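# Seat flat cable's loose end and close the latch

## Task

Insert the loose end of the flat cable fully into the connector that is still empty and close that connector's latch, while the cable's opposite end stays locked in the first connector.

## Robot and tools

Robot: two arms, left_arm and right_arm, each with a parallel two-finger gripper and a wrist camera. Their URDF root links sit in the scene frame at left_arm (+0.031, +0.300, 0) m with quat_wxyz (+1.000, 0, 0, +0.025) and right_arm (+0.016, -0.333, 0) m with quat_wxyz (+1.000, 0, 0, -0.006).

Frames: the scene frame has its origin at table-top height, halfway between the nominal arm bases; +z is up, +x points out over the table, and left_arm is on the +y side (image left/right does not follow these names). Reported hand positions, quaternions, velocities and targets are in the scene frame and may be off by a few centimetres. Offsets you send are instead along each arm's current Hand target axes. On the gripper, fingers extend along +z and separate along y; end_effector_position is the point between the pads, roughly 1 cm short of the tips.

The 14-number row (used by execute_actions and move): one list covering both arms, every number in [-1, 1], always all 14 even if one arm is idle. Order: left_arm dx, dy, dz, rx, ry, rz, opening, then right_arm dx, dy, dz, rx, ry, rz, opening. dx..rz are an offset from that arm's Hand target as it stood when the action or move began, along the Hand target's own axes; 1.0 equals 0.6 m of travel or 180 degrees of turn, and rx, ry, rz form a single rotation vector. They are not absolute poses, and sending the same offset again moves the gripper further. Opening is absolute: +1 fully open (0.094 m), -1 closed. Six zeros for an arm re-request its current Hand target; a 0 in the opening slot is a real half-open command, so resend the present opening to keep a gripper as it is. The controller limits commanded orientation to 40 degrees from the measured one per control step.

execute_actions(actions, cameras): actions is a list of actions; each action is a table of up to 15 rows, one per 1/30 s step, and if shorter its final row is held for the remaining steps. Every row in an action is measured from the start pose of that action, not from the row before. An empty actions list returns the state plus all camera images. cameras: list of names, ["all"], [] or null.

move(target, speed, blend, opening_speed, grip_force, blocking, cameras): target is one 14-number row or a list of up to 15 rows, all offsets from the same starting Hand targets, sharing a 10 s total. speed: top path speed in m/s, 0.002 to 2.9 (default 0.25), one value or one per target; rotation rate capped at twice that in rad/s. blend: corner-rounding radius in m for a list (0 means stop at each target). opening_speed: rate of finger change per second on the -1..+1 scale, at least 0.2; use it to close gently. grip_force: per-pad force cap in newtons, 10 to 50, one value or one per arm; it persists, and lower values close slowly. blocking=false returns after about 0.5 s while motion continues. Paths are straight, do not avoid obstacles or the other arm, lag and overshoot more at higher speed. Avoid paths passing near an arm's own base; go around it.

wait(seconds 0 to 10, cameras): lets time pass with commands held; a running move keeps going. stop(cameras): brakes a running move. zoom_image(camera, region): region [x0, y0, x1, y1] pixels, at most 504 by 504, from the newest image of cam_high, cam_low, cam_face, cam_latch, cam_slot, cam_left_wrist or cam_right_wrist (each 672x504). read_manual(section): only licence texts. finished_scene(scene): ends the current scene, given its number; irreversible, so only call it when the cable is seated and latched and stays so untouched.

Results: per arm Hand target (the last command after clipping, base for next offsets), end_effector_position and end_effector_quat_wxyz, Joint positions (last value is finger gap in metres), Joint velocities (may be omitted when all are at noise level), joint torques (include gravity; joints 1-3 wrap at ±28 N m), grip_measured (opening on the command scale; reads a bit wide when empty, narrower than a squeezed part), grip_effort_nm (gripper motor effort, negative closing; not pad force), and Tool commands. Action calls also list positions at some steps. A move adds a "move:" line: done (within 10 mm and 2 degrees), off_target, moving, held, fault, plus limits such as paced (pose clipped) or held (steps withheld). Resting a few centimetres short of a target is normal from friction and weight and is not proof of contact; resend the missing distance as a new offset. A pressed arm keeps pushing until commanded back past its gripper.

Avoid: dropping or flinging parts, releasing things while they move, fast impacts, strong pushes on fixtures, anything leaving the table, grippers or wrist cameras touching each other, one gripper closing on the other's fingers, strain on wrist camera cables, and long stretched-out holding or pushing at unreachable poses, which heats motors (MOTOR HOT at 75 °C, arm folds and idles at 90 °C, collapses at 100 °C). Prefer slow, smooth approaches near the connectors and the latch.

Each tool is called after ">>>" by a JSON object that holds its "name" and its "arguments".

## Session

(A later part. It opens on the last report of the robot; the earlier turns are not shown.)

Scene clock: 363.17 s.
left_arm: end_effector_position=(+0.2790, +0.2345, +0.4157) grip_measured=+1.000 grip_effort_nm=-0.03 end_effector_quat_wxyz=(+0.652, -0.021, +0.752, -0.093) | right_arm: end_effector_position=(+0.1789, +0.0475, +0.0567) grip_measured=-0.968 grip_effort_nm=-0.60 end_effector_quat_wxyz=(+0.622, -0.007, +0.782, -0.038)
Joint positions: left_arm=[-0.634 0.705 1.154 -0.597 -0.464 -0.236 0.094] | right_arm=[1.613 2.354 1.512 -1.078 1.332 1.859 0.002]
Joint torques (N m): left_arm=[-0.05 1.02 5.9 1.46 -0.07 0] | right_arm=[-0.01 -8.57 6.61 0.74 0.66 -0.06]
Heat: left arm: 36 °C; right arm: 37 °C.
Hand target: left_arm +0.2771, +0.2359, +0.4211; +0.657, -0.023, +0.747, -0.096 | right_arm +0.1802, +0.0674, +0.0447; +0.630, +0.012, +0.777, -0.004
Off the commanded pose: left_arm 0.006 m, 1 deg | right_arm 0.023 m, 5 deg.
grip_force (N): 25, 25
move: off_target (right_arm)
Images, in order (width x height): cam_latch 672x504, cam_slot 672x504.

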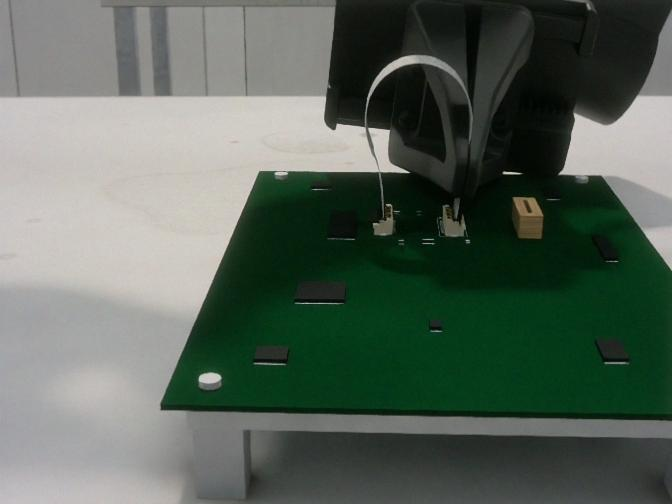

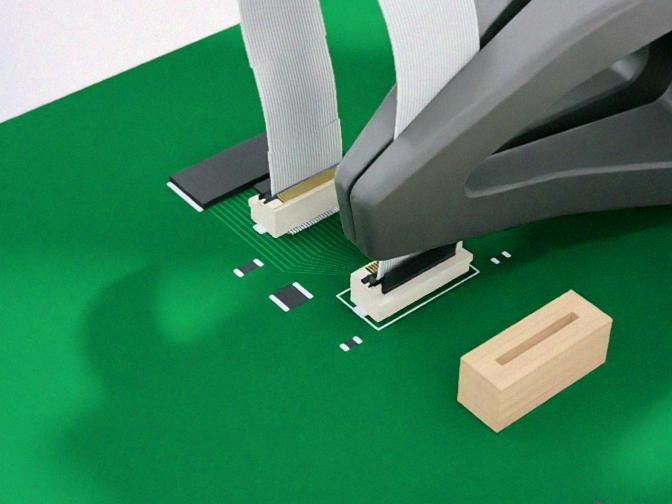

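>>> {"name": "move", "arguments": {"target": [[0,0,0,0,0,0,1,-0.003,-0.025,-0.0006,0,0,0,-1],[0,0,0,0,0,0,1,-0.003,-0.025,-0.0006,0,0,0,-0.6]], "speed": 0.05, "cameras": ["cam_slot","cam_latch","cam_face"]}}

>>> {"name": "zoom_image", "arguments": {"camera": "cam_latch", "region": [370, 130, 500, 250]}}

>>> {"name": "zoom_image", "arguments": {"camera": "cam_slot", "region": [300, 100, 540, 340]}}

Scene clock: 374.50 s.
left_arm: end_effector_position=(+0.2790, +0.2345, +0.4157) grip_measured=+1.000 grip_effort_nm=-0.03 end_effector_quat_wxyz=(+0.652, -0.021, +0.752, -0.093) | right_arm: end_effector_position=(+0.1805, +0.0541, +0.0577) grip_measured=-0.603 grip_effort_nm=0.11 end_effector_quat_wxyz=(+0.639, +0.009, +0.769, -0.007)
Joint positions: left_arm=[-0.634 0.705 1.154 -0.597 -0.464 -0.236 0.094] | right_arm=[1.613 2.354 1.491 -0.989 1.378 1.859 0.019]
Joint torques (N m): left_arm=[-0.03 1.03 5.89 1.46 -0.05 -0.03] | right_arm=[0.1 -12.63 2.55 0.26 0.28 -0.11]
Heat: left arm: 36 °C; right arm: 36 °C.
Hand target: left_arm +0.2771, +0.2359, +0.4211; +0.657, -0.023, +0.747, -0.096 | right_arm +0.1799, +0.0523, +0.0464; +0.630, +0.012, +0.777, -0.004
Off the commanded pose: left_arm 0.006 m, 1 deg | right_arm 0.011 m, 1 deg.
grip_force (N): 25, 25
move: off_target (right_arm); target 2's new opening was sent with right_arm's hand 0.012 m and 3 deg from that target
Images, in order (width x height): cam_face 672x504, cam_latch 672x504, cam_slot 672x504.

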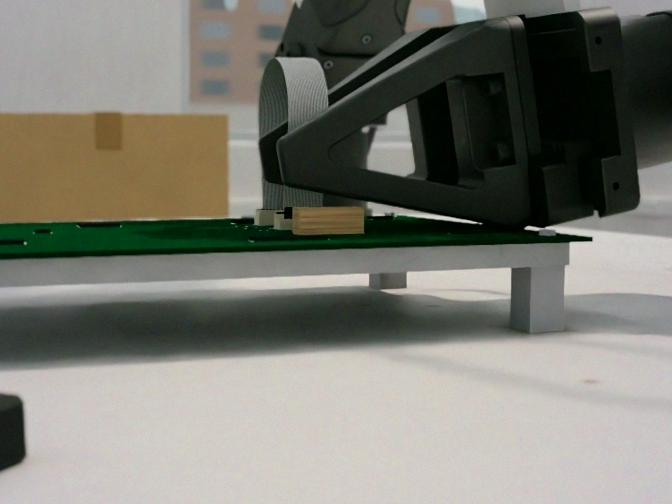

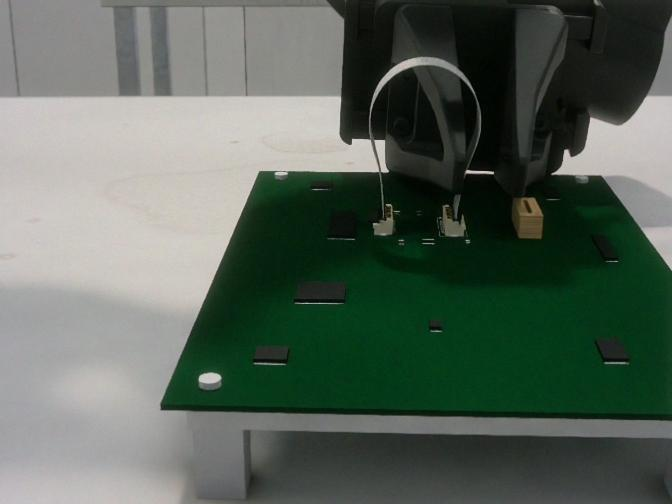

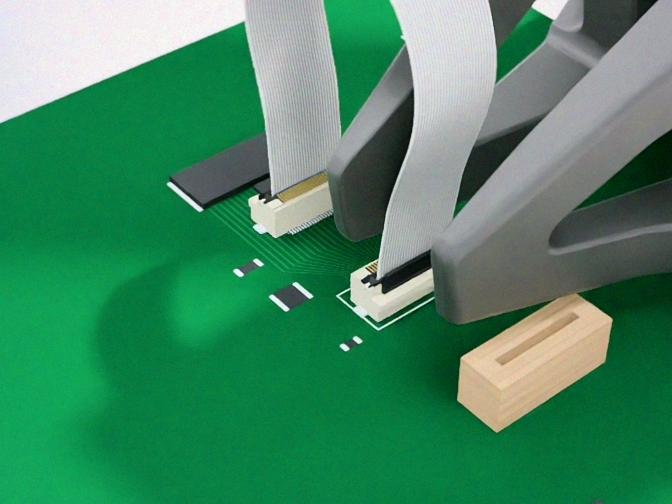

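Scaled by 3.877.

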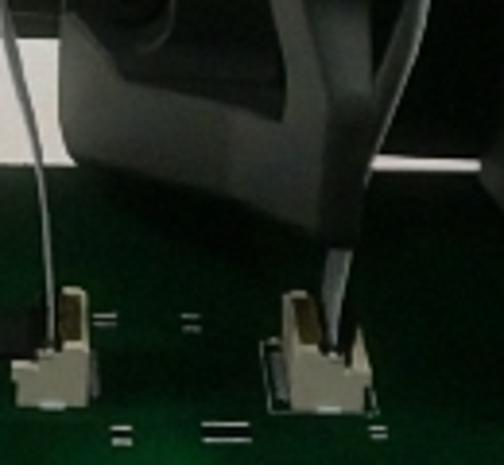

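Scaled by 2.100.

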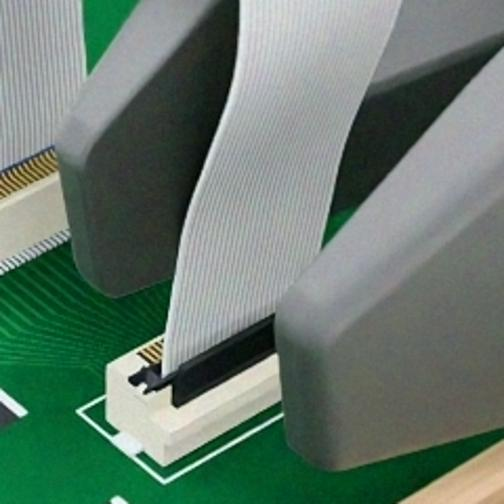

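>>> {"name": "move", "arguments": {"target": [0,0,0,0,0,0,1,0,0,0,0,0.139,0,-0.6], "speed": 0.1, "cameras": ["cam_slot","cam_latch","cam_face"]}}

>>> {"name": "zoom_image", "arguments": {"camera": "cam_latch", "region": [370, 130, 500, 250]}}

>>> {"name": "zoom_image", "arguments": {"camera": "cam_slot", "region": [300, 100, 540, 340]}}

Scene clock: 389.20 s.
left_arm: end_effector_position=(+0.2790, +0.2345, +0.4157) grip_measured=+1.000 grip_effort_nm=-0.03 end_effector_quat_wxyz=(+0.652, -0.021, +0.752, -0.093) | right_arm: end_effector_position=(+0.1822, +0.0510, +0.0460) grip_measured=-0.602 grip_effort_nm=0.08 end_effector_quat_wxyz=(+0.462, +0.006, +0.887, -0.016)
Joint positions: left_arm=[-0.634 0.705 1.154 -0.597 -0.464 -0.236 0.094] | right_arm=[1.533 2.162 1.434 -0.833 0.961 1.53 0.019]
Joint torques (N m): left_arm=[-0.08 1.02 5.93 1.47 -0.06 -0.01] | right_arm=[-0.16 -15.06 3.43 0.58 0.09 -0.03]
Heat: left arm: 36 °C; right arm: 37 °C.
Hand target: left_arm +0.2771, +0.2359, +0.4211; +0.657, -0.023, +0.747, -0.096 | right_arm +0.1798, +0.0523, +0.0464; +0.447, +0.012, +0.895, -0.001
Off the commanded pose: left_arm 0.006 m, 1 deg | right_arm 0.003 m, 3 deg.
grip_force (N): 25, 25
move: off_target (right_arm)
Images, in order (width x height): cam_face 672x504, cam_latch 672x504, cam_slot 672x504.

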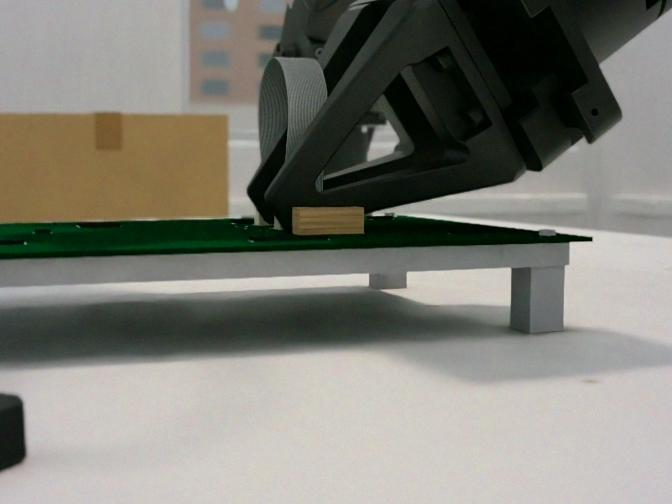

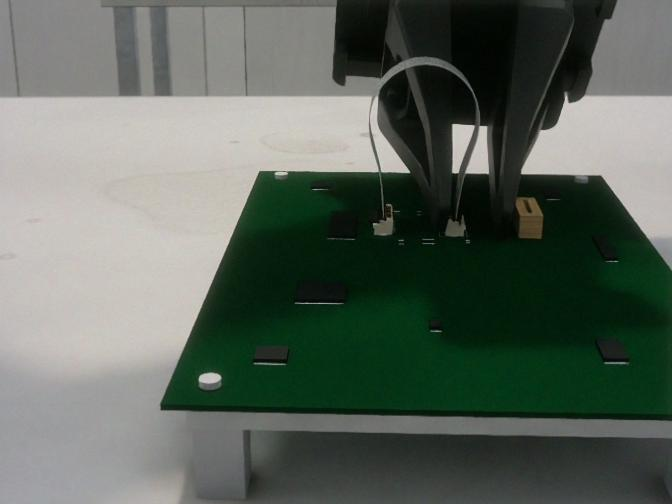

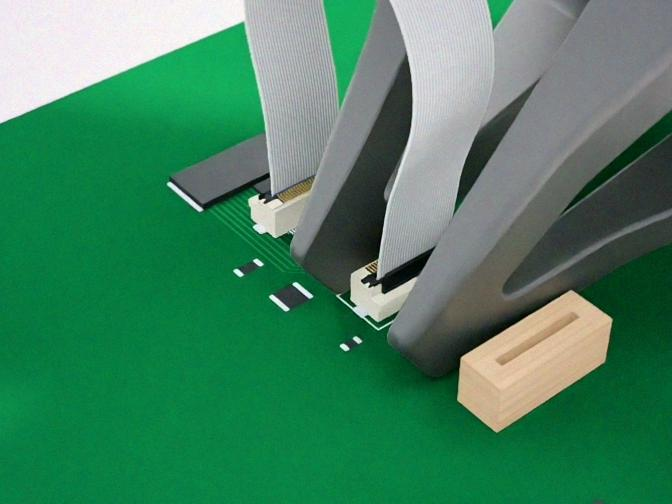

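Scaled by 3.877.

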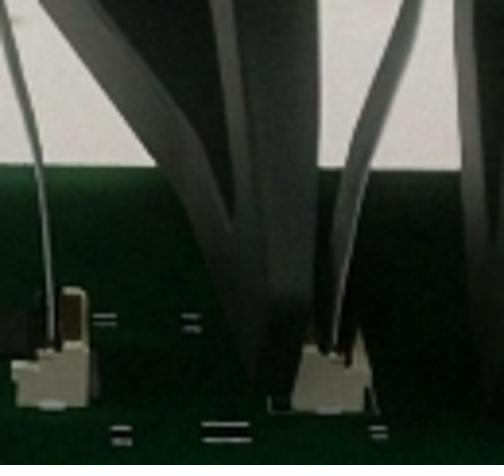

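Scaled by 2.100.

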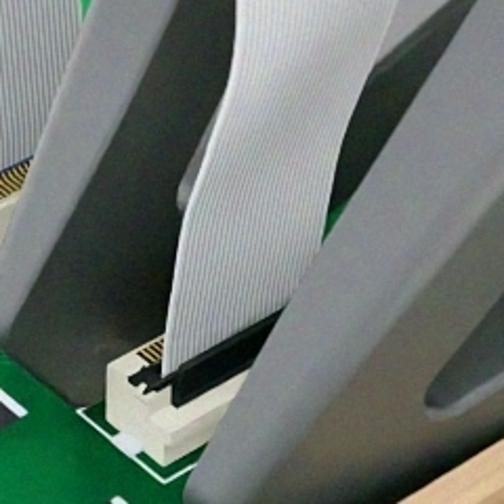

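>>> {"name": "move", "arguments": {"target": [[0,0,0,0,0,0,1,-0.0467,0.0005,-0.0351,0,0,0,-0.6],[0,0,0,0,0,0,1,-0.0193,0.0002,-0.0145,0,0,0,-0.6]], "speed": 0.07, "blend": [0.002,0], "cameras": ["cam_slot","cam_latch","cam_face"]}}

>>> {"name": "zoom_image", "arguments": {"camera": "cam_latch", "region": [370, 130, 500, 250]}}

>>> {"name": "zoom_image", "arguments": {"camera": "cam_slot", "region": [300, 100, 540, 340]}}

Scene clock: 396.97 s.
left_arm: end_effector_position=(+0.2790, +0.2345, +0.4157) grip_measured=+1.000 grip_effort_nm=-0.03 end_effector_quat_wxyz=(+0.652, -0.021, +0.752, -0.093) | right_arm: end_effector_position=(+0.1763, +0.0488, +0.0517) grip_measured=-0.602 grip_effort_nm=0.08 end_effector_quat_wxyz=(+0.438, +0.005, +0.899, -0.013)
Joint positions: left_arm=[-0.634 0.705 1.154 -0.597 -0.464 -0.236 0.094] | right_arm=[1.533 2.126 1.434 -0.862 0.907 1.523 0.019]
Joint torques (N m): left_arm=[-0.03 0.99 5.91 1.45 -0.06 -0.02] | right_arm=[-0.39 -13.96 4.79 0.37 0.52 0.01]
Heat: left arm: 36 °C; right arm: 39 °C.
Hand target: left_arm +0.2771, +0.2359, +0.4211; +0.657, -0.023, +0.747, -0.096 | right_arm +0.1798, +0.0523, +0.0609; +0.447, +0.012, +0.895, -0.001
Off the commanded pose: left_arm 0.006 m, 1 deg | right_arm 0.010 m, 2 deg.
grip_force (N): 25, 25
move: done
Images, in order (width x height): cam_face 672x504, cam_latch 672x504, cam_slot 672x504.

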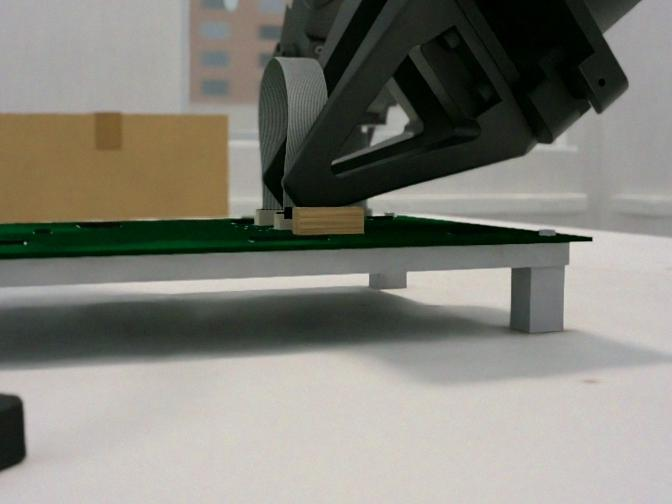

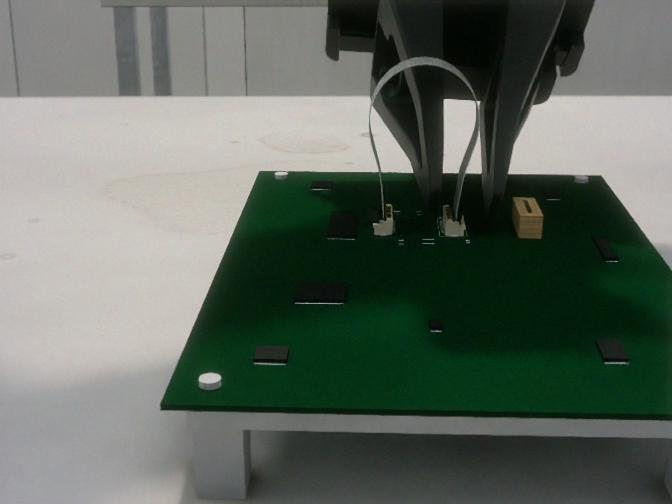

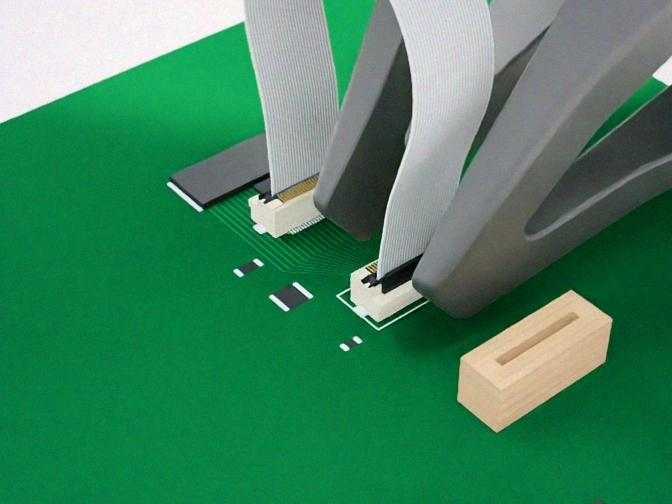

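Scaled by 3.877.

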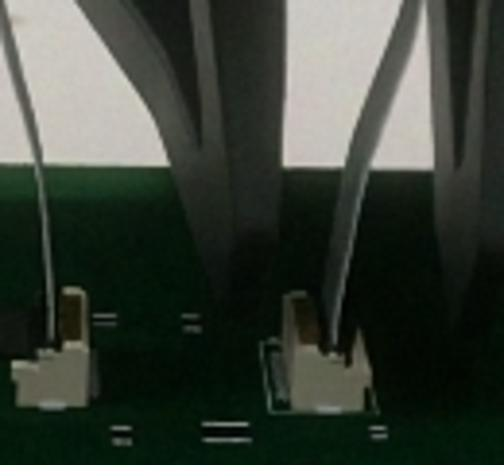

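Scaled by 2.100.

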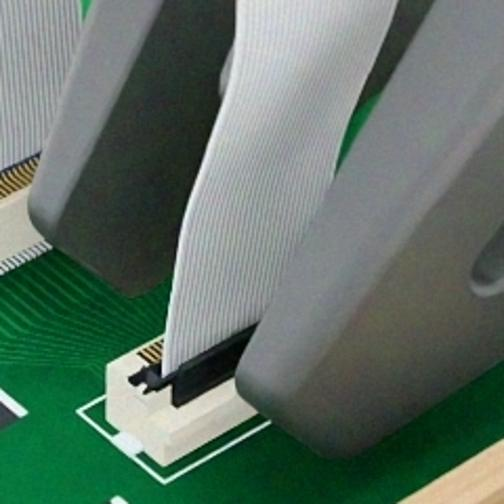

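>>> {"name": "move", "arguments": {"target": [[0,0,0,0,0,0,1,-0.0187,0.0002,-0.014,0,0,0,-0.6],[0,0,0,0,0,0,1,-0.0217,0.0217,-0.010,0,0,0,-0.6]], "speed": 0.05, "cameras": ["cam_slot","cam_latch","cam_face"]}}

>>> {"name": "zoom_image", "arguments": {"camera": "cam_latch", "region": [370, 130, 500, 250]}}

>>> {"name": "zoom_image", "arguments": {"camera": "cam_slot", "region": [300, 100, 540, 340]}}

Scene clock: 402.90 s.
left_arm: end_effector_position=(+0.2790, +0.2345, +0.4157) grip_measured=+1.000 grip_effort_nm=-0.04 end_effector_quat_wxyz=(+0.652, -0.021, +0.752, -0.093) | right_arm: end_effector_position=(+0.1775, +0.0582, +0.0660) grip_measured=-0.602 grip_effort_nm=0.08 end_effector_quat_wxyz=(+0.436, +0.006, +0.900, -0.008)
Joint positions: left_arm=[-0.634 0.705 1.154 -0.597 -0.464 -0.236 0.094] | right_arm=[1.53 2.126 1.499 -0.909 0.902 1.514 0.019]
Joint torques (N m): left_arm=[-0.02 1.06 5.87 1.47 -0.06 -0.01] | right_arm=[-0.57 -12.3 7.15 0.23 0.6 -0.04]
Heat: left arm: 36 °C; right arm: 38 °C.
Hand target: left_arm +0.2771, +0.2359, +0.4211; +0.657, -0.023, +0.747, -0.096 | right_arm +0.1832, +0.0650, +0.0750; +0.447, +0.012, +0.895, -0.001
Off the commanded pose: left_arm 0.006 m, 1 deg | right_arm 0.013 m, 2 deg.
grip_force (N): 25, 25
move: off_target (right_arm)
Images, in order (width x height): cam_face 672x504, cam_latch 672x504, cam_slot 672x504.

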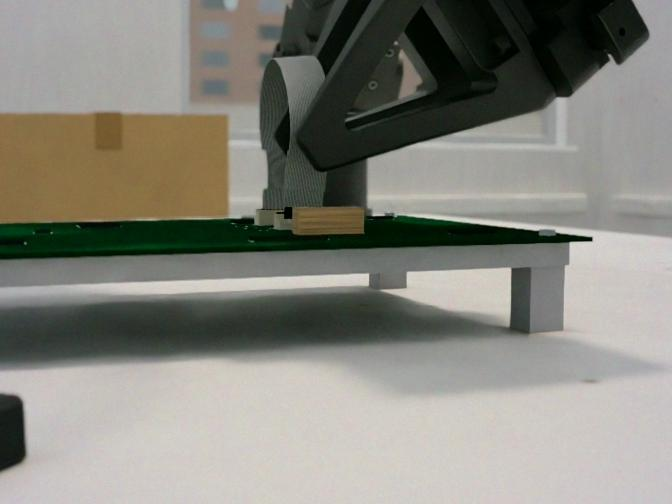

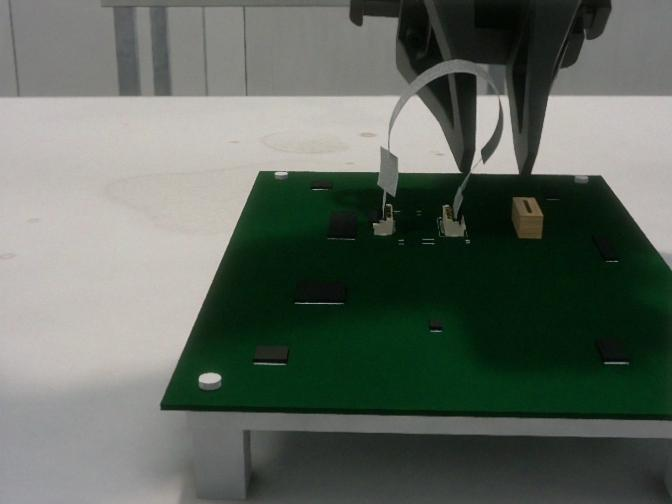

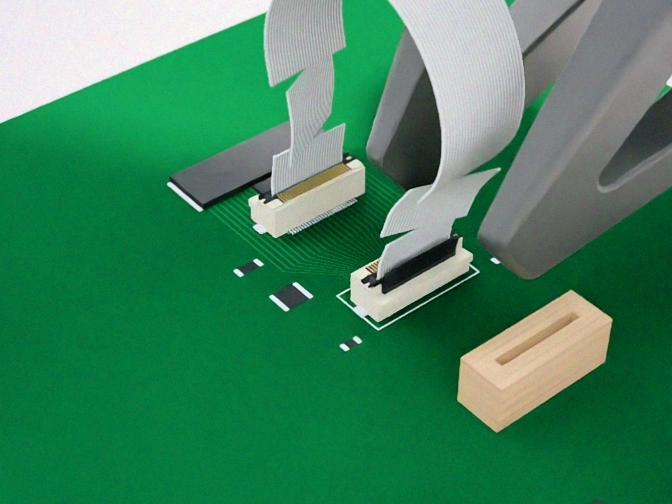

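Scaled by 3.877.

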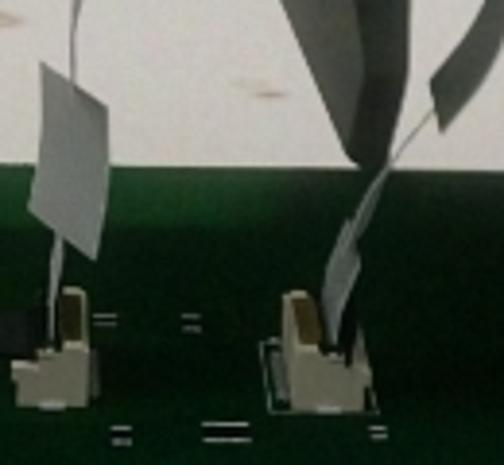

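Scaled by 2.100.

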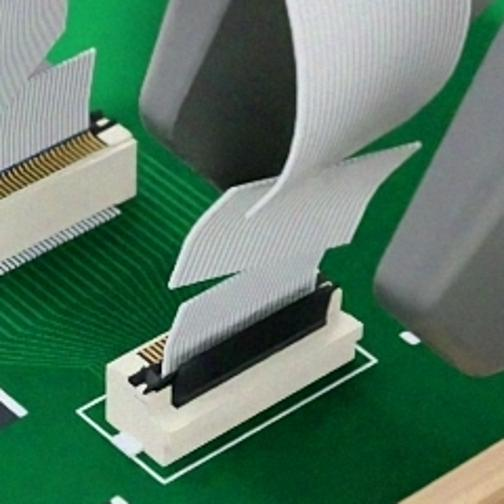

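>>> {"name": "move", "arguments": {"target": [0,0,0,0,0,0,1,0.02,-0.022,-0.09,0,0,0,-0.6], "speed": 0.08, "cameras": ["cam_slot","cam_latch","cam_face","cam_right_wrist"]}}

>>> {"name": "zoom_image", "arguments": {"camera": "cam_latch", "region": [430, 185, 480, 245]}}

>>> {"name": "zoom_image", "arguments": {"camera": "cam_slot", "region": [330, 200, 490, 340]}}

>>> {"name": "zoom_image", "arguments": {"camera": "cam_latch", "region": [360, 185, 410, 245]}}

>>> {"name": "zoom_image", "arguments": {"camera": "cam_slot", "region": [230, 120, 390, 260]}}

Scene clock: 427.60 s.
left_arm: end_effector_position=(+0.2790, +0.2345, +0.4157) grip_measured=+1.000 grip_effort_nm=-0.03 end_effector_quat_wxyz=(+0.652, -0.021, +0.752, -0.093) | right_arm: end_effector_position=(+0.1319, +0.0447, +0.0801) grip_measured=-0.602 grip_effort_nm=0.08 end_effector_quat_wxyz=(+0.439, -0.002, +0.898, -0.025)
Joint positions: left_arm=[-0.634 0.705 1.154 -0.597 -0.464 -0.236 0.094] | right_arm=[1.649 2.126 1.55 -1.15 0.902 1.708 0.019]
Joint torques (N m): left_arm=[-0.02 1.03 5.91 1.47 -0.07 -0.01] | right_arm=[0.24 -14.56 7.01 -0.17 0.55 0.2]
Heat: left arm: 36 °C; right arm: 35 °C.
Hand target: left_arm +0.2771, +0.2359, +0.4211; +0.657, -0.023, +0.747, -0.096 | right_arm +0.1324, +0.0529, +0.0978; +0.447, +0.012, +0.895, -0.001
Off the commanded pose: left_arm 0.006 m, 1 deg | right_arm 0.019 m, 3 deg.
grip_force (N): 25, 25
move: off_target (right_arm)
Images, in order (width x height): cam_face 672x504, cam_latch 672x504, cam_slot 672x504, cam_right_wrist 672x504.

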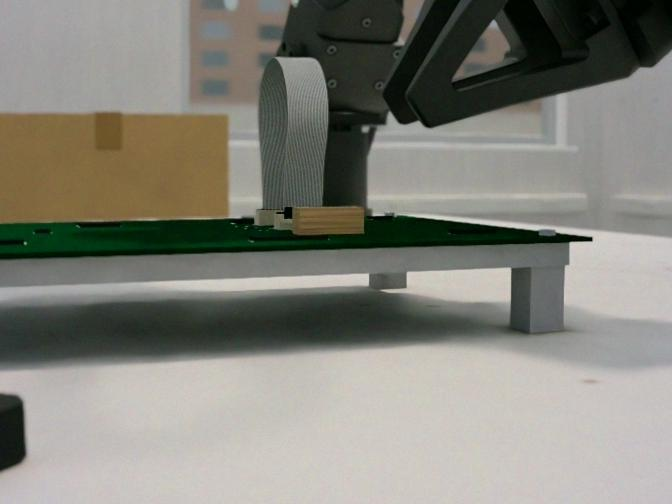

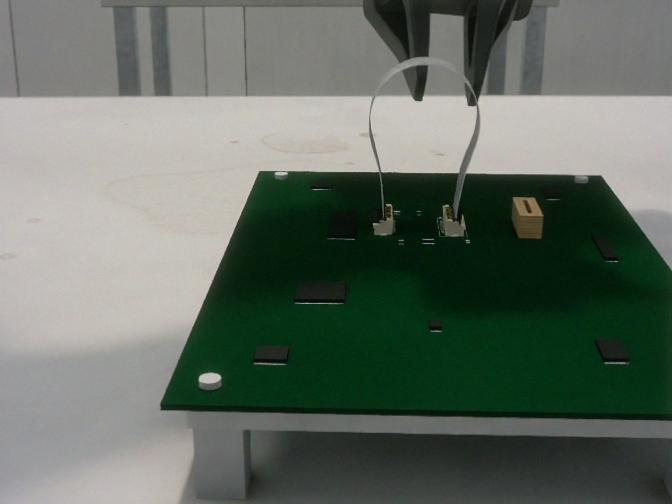

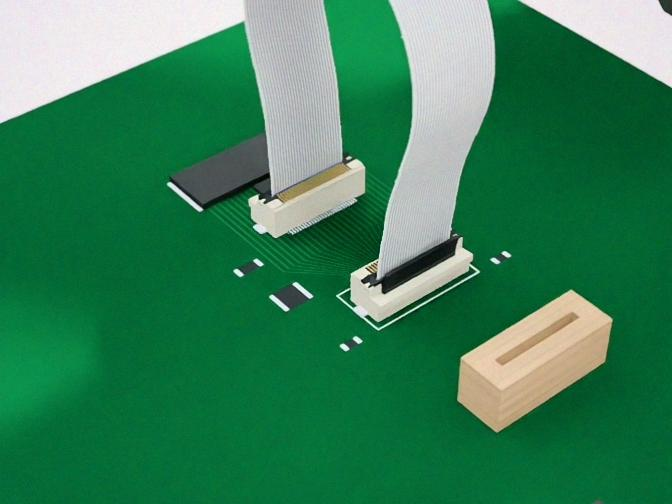

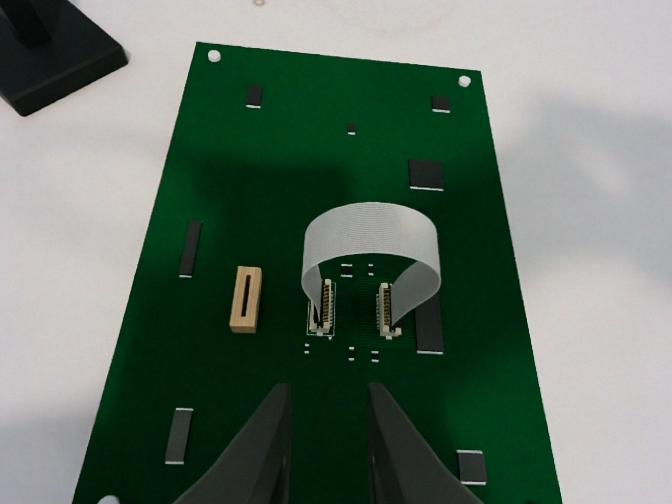

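Scaled by 8.400.

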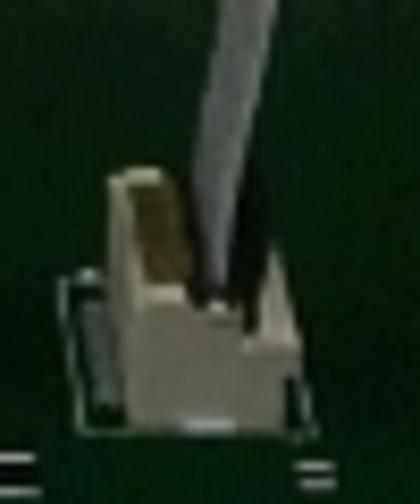

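Scaled by 3.150.

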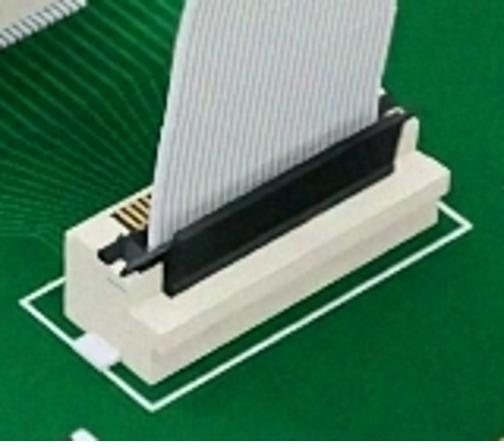

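Scaled by 8.400.

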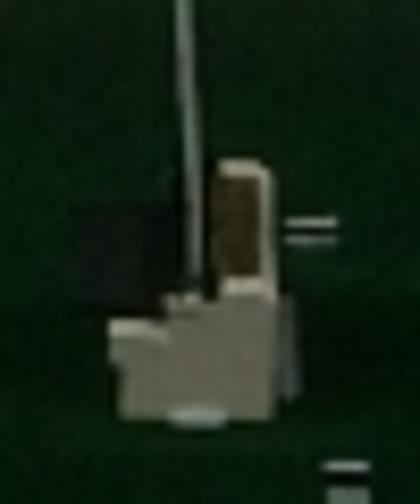

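Scaled by 3.150.

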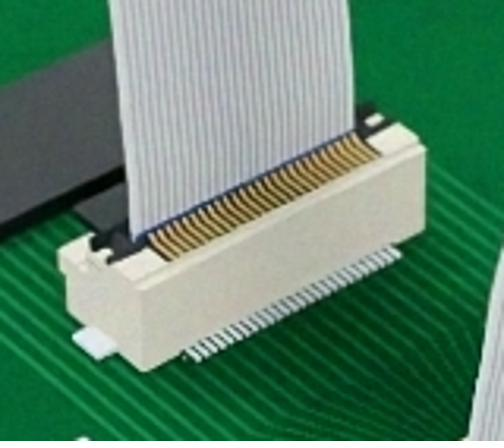

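>>> {"name": "move", "arguments": {"target": [[0,0,0,0,0,0,1,-0.0165,-0.0215,-0.0117,0,-0.035,0,-1],[0,0,0,0,0,0,1,0.0302,-0.027,0.0233,0,-0.035,0,-1],[0,0,0,0,0,0,1,-0.0083,-0.0253,0.094,0,-0.035,0,-1]], "speed": 0.1, "blend": [0.003,0.003,0], "grip_force": 50, "cameras": ["cam_slot","cam_latch","cam_face"]}}

>>> {"name": "zoom_image", "arguments": {"camera": "cam_latch", "region": [370, 130, 500, 250]}}

>>> {"name": "zoom_image", "arguments": {"camera": "cam_slot", "region": [300, 100, 540, 340]}}

Scene clock: 444.63 s.
left_arm: end_effector_position=(+0.2790, +0.2345, +0.4157) grip_measured=+1.000 grip_effort_nm=-0.03 end_effector_quat_wxyz=(+0.652, -0.021, +0.752, -0.093) | right_arm: end_effector_position=(+0.1768, +0.0364, +0.0510) grip_measured=-0.983 grip_effort_nm=-0.95 end_effector_quat_wxyz=(+0.481, +0.004, +0.876, -0.018)
Joint positions: left_arm=[-0.634 0.705 1.154 -0.597 -0.464 -0.236 0.094] | right_arm=[1.557 2.126 1.366 -0.84 1.005 1.571 0.001]
Joint torques (N m): left_arm=[-0.02 0.99 5.9 1.44 -0.06 -0.02] | right_arm=[0.09 -16.43 3.43 0.32 0.73 0.05]
Heat: left arm: 36 °C; right arm: 36 °C.
Hand target: left_arm +0.2771, +0.2359, +0.4211; +0.657, -0.023, +0.747, -0.096 | right_arm +0.1802, +0.0369, +0.0677; +0.495, +0.012, +0.869, -0.002
Off the commanded pose: left_arm 0.006 m, 1 deg | right_arm 0.017 m, 3 deg.
move: off_target (right_arm)
Images, in order (width x height): cam_face 672x504, cam_latch 672x504, cam_slot 672x504.

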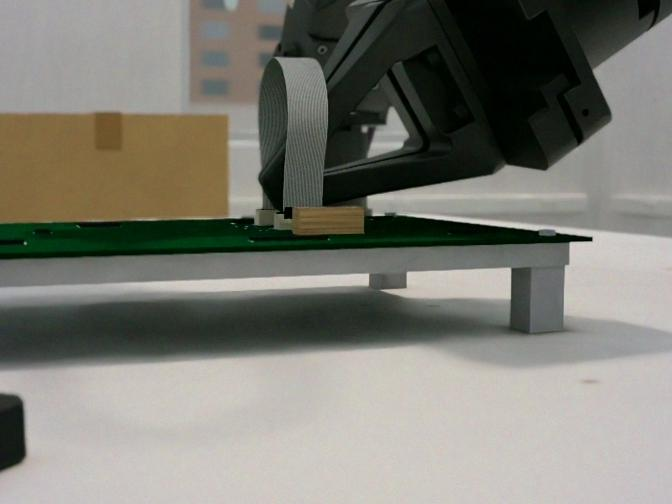

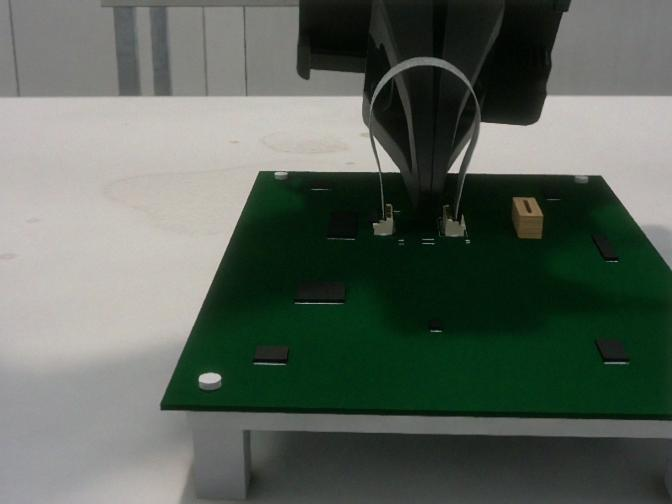

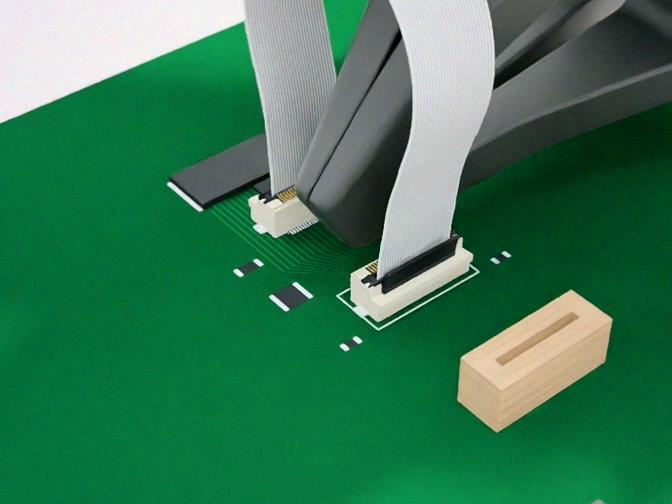

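Scaled by 3.877.

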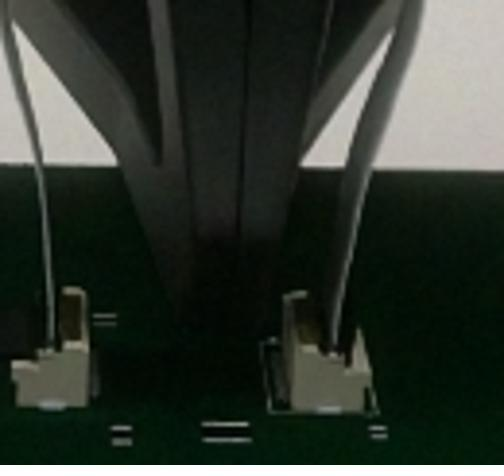

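Scaled by 2.100.

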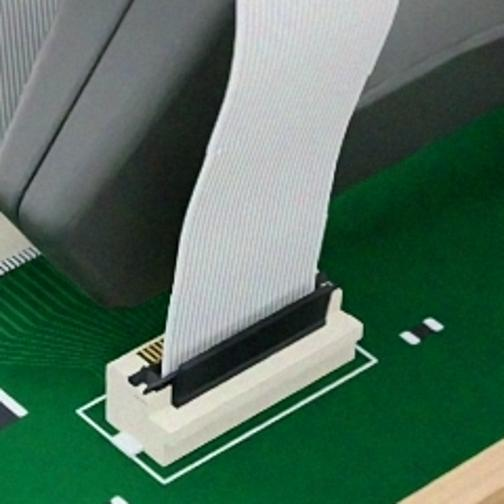

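>>> {"name": "move", "arguments": {"target": [0,0,0,0,0,0,1,0,0,0,0,-0.011,0,-1], "speed": 0.1, "cameras": ["cam_latch","cam_slot"]}}

>>> {"name": "zoom_image", "arguments": {"camera": "cam_latch", "region": [410, 150, 490, 250]}}

Scene clock: 452.57 s.
left_arm: end_effector_position=(+0.2790, +0.2345, +0.4157) grip_measured=+1.000 grip_effort_nm=-0.03 end_effector_quat_wxyz=(+0.652, -0.021, +0.752, -0.093) | right_arm: end_effector_position=(+0.1797, +0.0370, +0.0556) grip_measured=-0.983 grip_effort_nm=-0.95 end_effector_quat_wxyz=(+0.495, +0.004, +0.869, -0.017)
Joint positions: left_arm=[-0.634 0.705 1.154 -0.597 -0.464 -0.236 0.094] | right_arm=[1.557 2.126 1.366 -0.836 1.036 1.57 0.001]
Joint torques (N m): left_arm=[-0.06 1.05 5.86 1.47 -0.06 -0.01] | right_arm=[0.84 -15.05 3.17 0.34 0.74 0.14]
Heat: left arm: 36 °C; right arm: 36 °C.
Hand target: left_arm +0.2771, +0.2359, +0.4211; +0.657, -0.023, +0.747, -0.096 | right_arm +0.1802, +0.0369, +0.0677; +0.510, +0.012, +0.860, -0.002
Off the commanded pose: left_arm 0.006 m, 1 deg | right_arm 0.012 m, 3 deg.
move: off_target (right_arm)
Images, in order (width x height): cam_latch 672x504, cam_slot 672x504.

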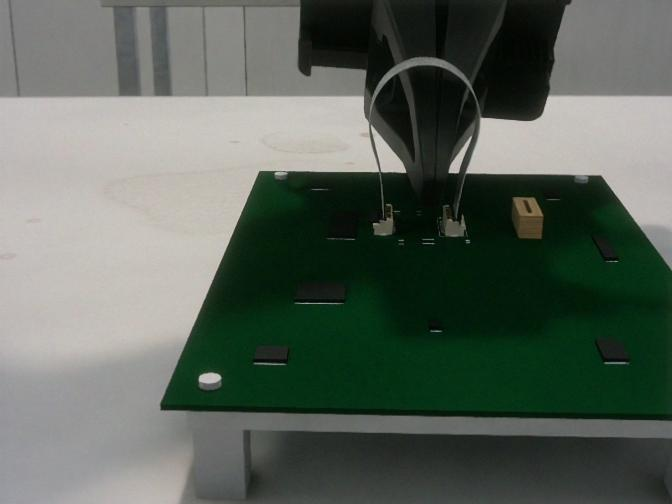

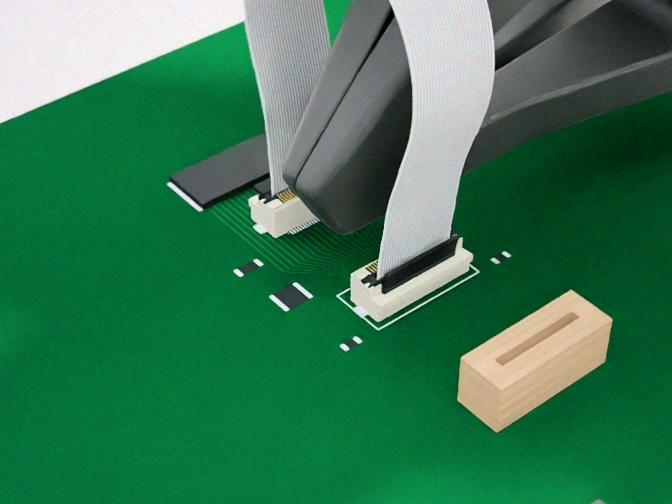

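Scaled by 5.040.

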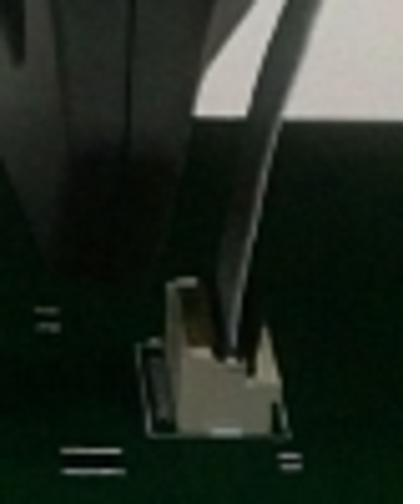

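>>> {"name": "move", "arguments": {"target": [[0,0,0,0,0,0,1,0,0,0,0,0.0135,0,-1],[0,0,0,0,0,0,1,0,0.01,0,0,0.0135,0,-1]], "speed": 0.1, "cameras": ["cam_latch","cam_slot"]}}

>>> {"name": "zoom_image", "arguments": {"camera": "cam_latch", "region": [410, 150, 490, 250]}}

>>> {"name": "zoom_image", "arguments": {"camera": "cam_slot", "region": [300, 100, 540, 340]}}

Scene clock: 460.60 s.
left_arm: end_effector_position=(+0.2790, +0.2345, +0.4157) grip_measured=+1.000 grip_effort_nm=-0.03 end_effector_quat_wxyz=(+0.652, -0.021, +0.752, -0.093) | right_arm: end_effector_position=(+0.1772, +0.0369, +0.0516) grip_measured=-0.983 grip_effort_nm=-0.95 end_effector_quat_wxyz=(+0.483, +0.002, +0.875, -0.019)
Joint positions: left_arm=[-0.634 0.705 1.154 -0.597 -0.464 -0.236 0.094] | right_arm=[1.557 2.126 1.366 -0.836 1.009 1.564 0.001]
Joint torques (N m): left_arm=[-0.03 1.05 5.87 1.45 -0.07 -0.02] | right_arm=[-0.29 -14.82 5.59 0.19 0.56 0.01]
Heat: left arm: 36 °C; right arm: 36 °C.
Hand target: left_arm +0.2771, +0.2359, +0.4211; +0.657, -0.023, +0.747, -0.096 | right_arm +0.1803, +0.0429, +0.0678; +0.492, +0.012, +0.871, -0.002
Off the commanded pose: left_arm 0.006 m, 1 deg | right_arm 0.018 m, 3 deg.
move: off_target (right_arm)
Images, in order (width x height): cam_latch 672x504, cam_slot 672x504.

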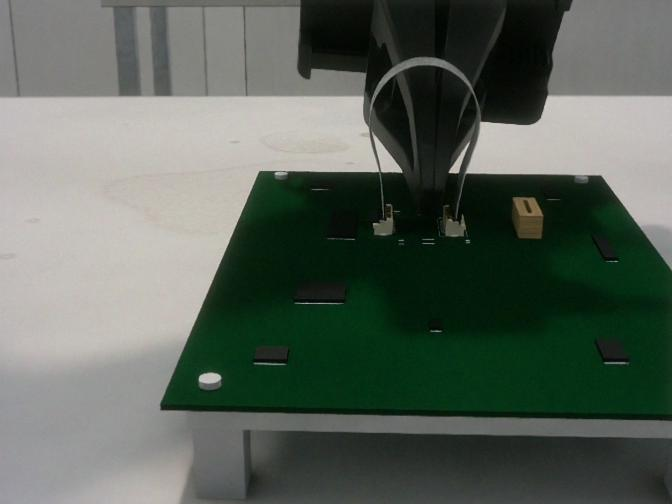

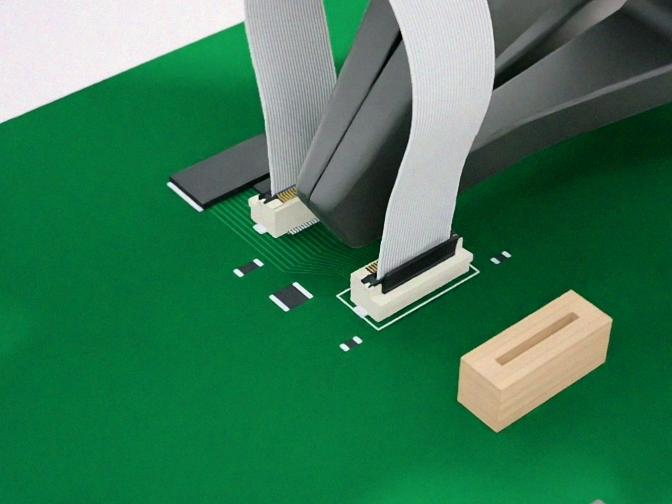

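Scaled by 5.040.

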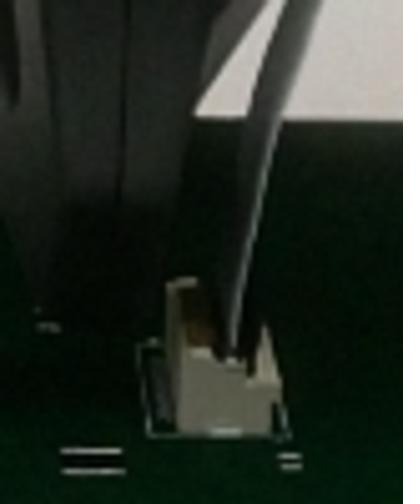

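Scaled by 2.100.

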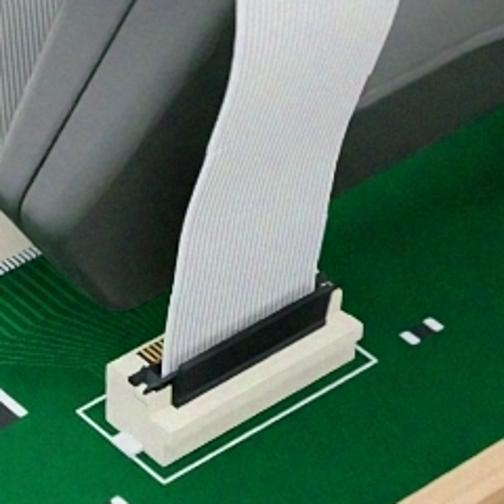

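>>> {"name": "move", "arguments": {"target": [0,0,0,0,0,0,1,0,0.02,0,0,0.002,0,-1], "speed": 0.05, "cameras": ["cam_latch","cam_slot"]}}

>>> {"name": "zoom_image", "arguments": {"camera": "cam_latch", "region": [410, 150, 490, 250]}}

>>> {"name": "zoom_image", "arguments": {"camera": "cam_slot", "region": [300, 100, 540, 340]}}

Scene clock: 464.90 s.
left_arm: end_effector_position=(+0.2790, +0.2345, +0.4157) grip_measured=+1.000 grip_effort_nm=-0.03 end_effector_quat_wxyz=(+0.652, -0.021, +0.752, -0.093) | right_arm: end_effector_position=(+0.1768, +0.0469, +0.0613) grip_measured=-0.983 grip_effort_nm=-0.95 end_effector_quat_wxyz=(+0.480, +0.006, +0.877, -0.009)
Joint positions: left_arm=[-0.634 0.705 1.154 -0.597 -0.464 -0.236 0.094] | right_arm=[1.557 2.126 1.415 -0.861 1.002 1.56 0.001]
Joint torques (N m): left_arm=[-0.02 1.06 5.9 1.46 -0.07 -0.02] | right_arm=[-0.36 -11.38 7.04 0.24 0.61 -0.01]
Heat: left arm: 36 °C; right arm: 36 °C.
Hand target: left_arm +0.2771, +0.2359, +0.4211; +0.657, -0.023, +0.747, -0.096 | right_arm +0.1806, +0.0549, +0.0679; +0.489, +0.012, +0.872, -0.002
Off the commanded pose: left_arm 0.006 m, 1 deg | right_arm 0.011 m, 2 deg.
move: off_target (right_arm)
Images, in order (width x height): cam_latch 672x504, cam_slot 672x504.

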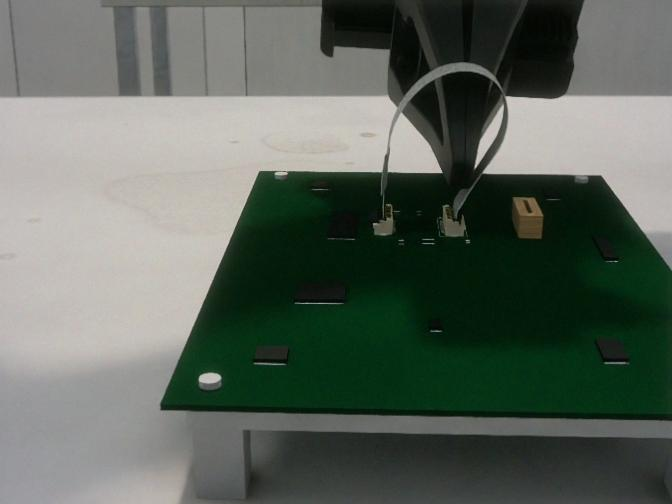

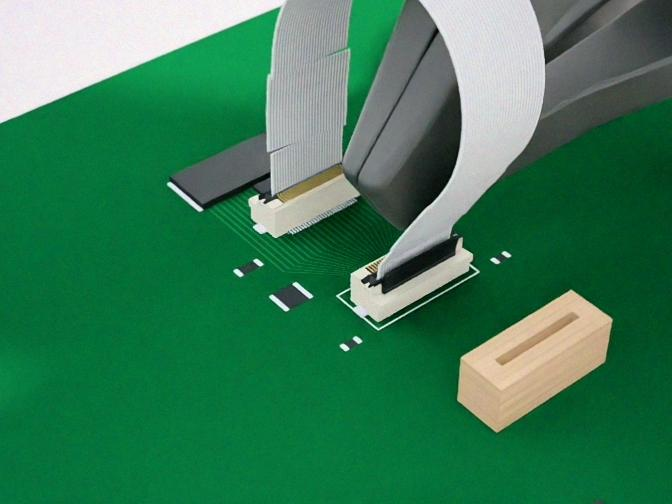

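Scaled by 5.040.

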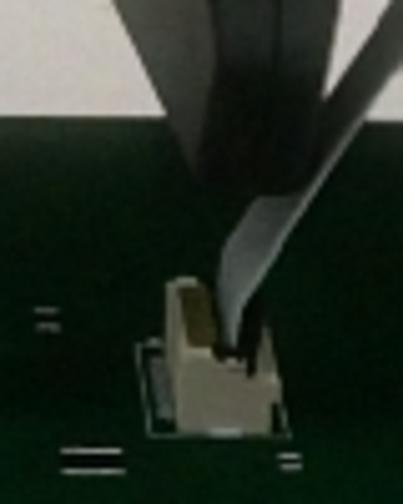

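Scaled by 2.100.

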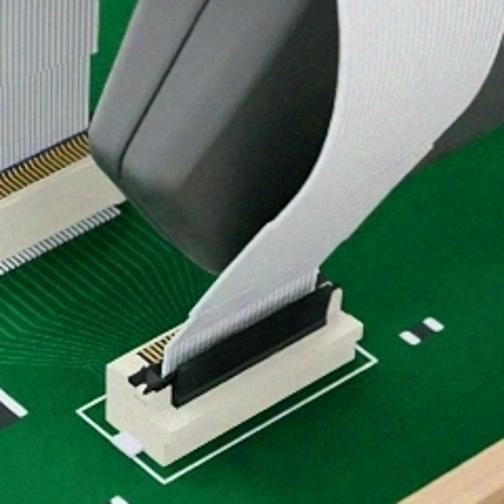

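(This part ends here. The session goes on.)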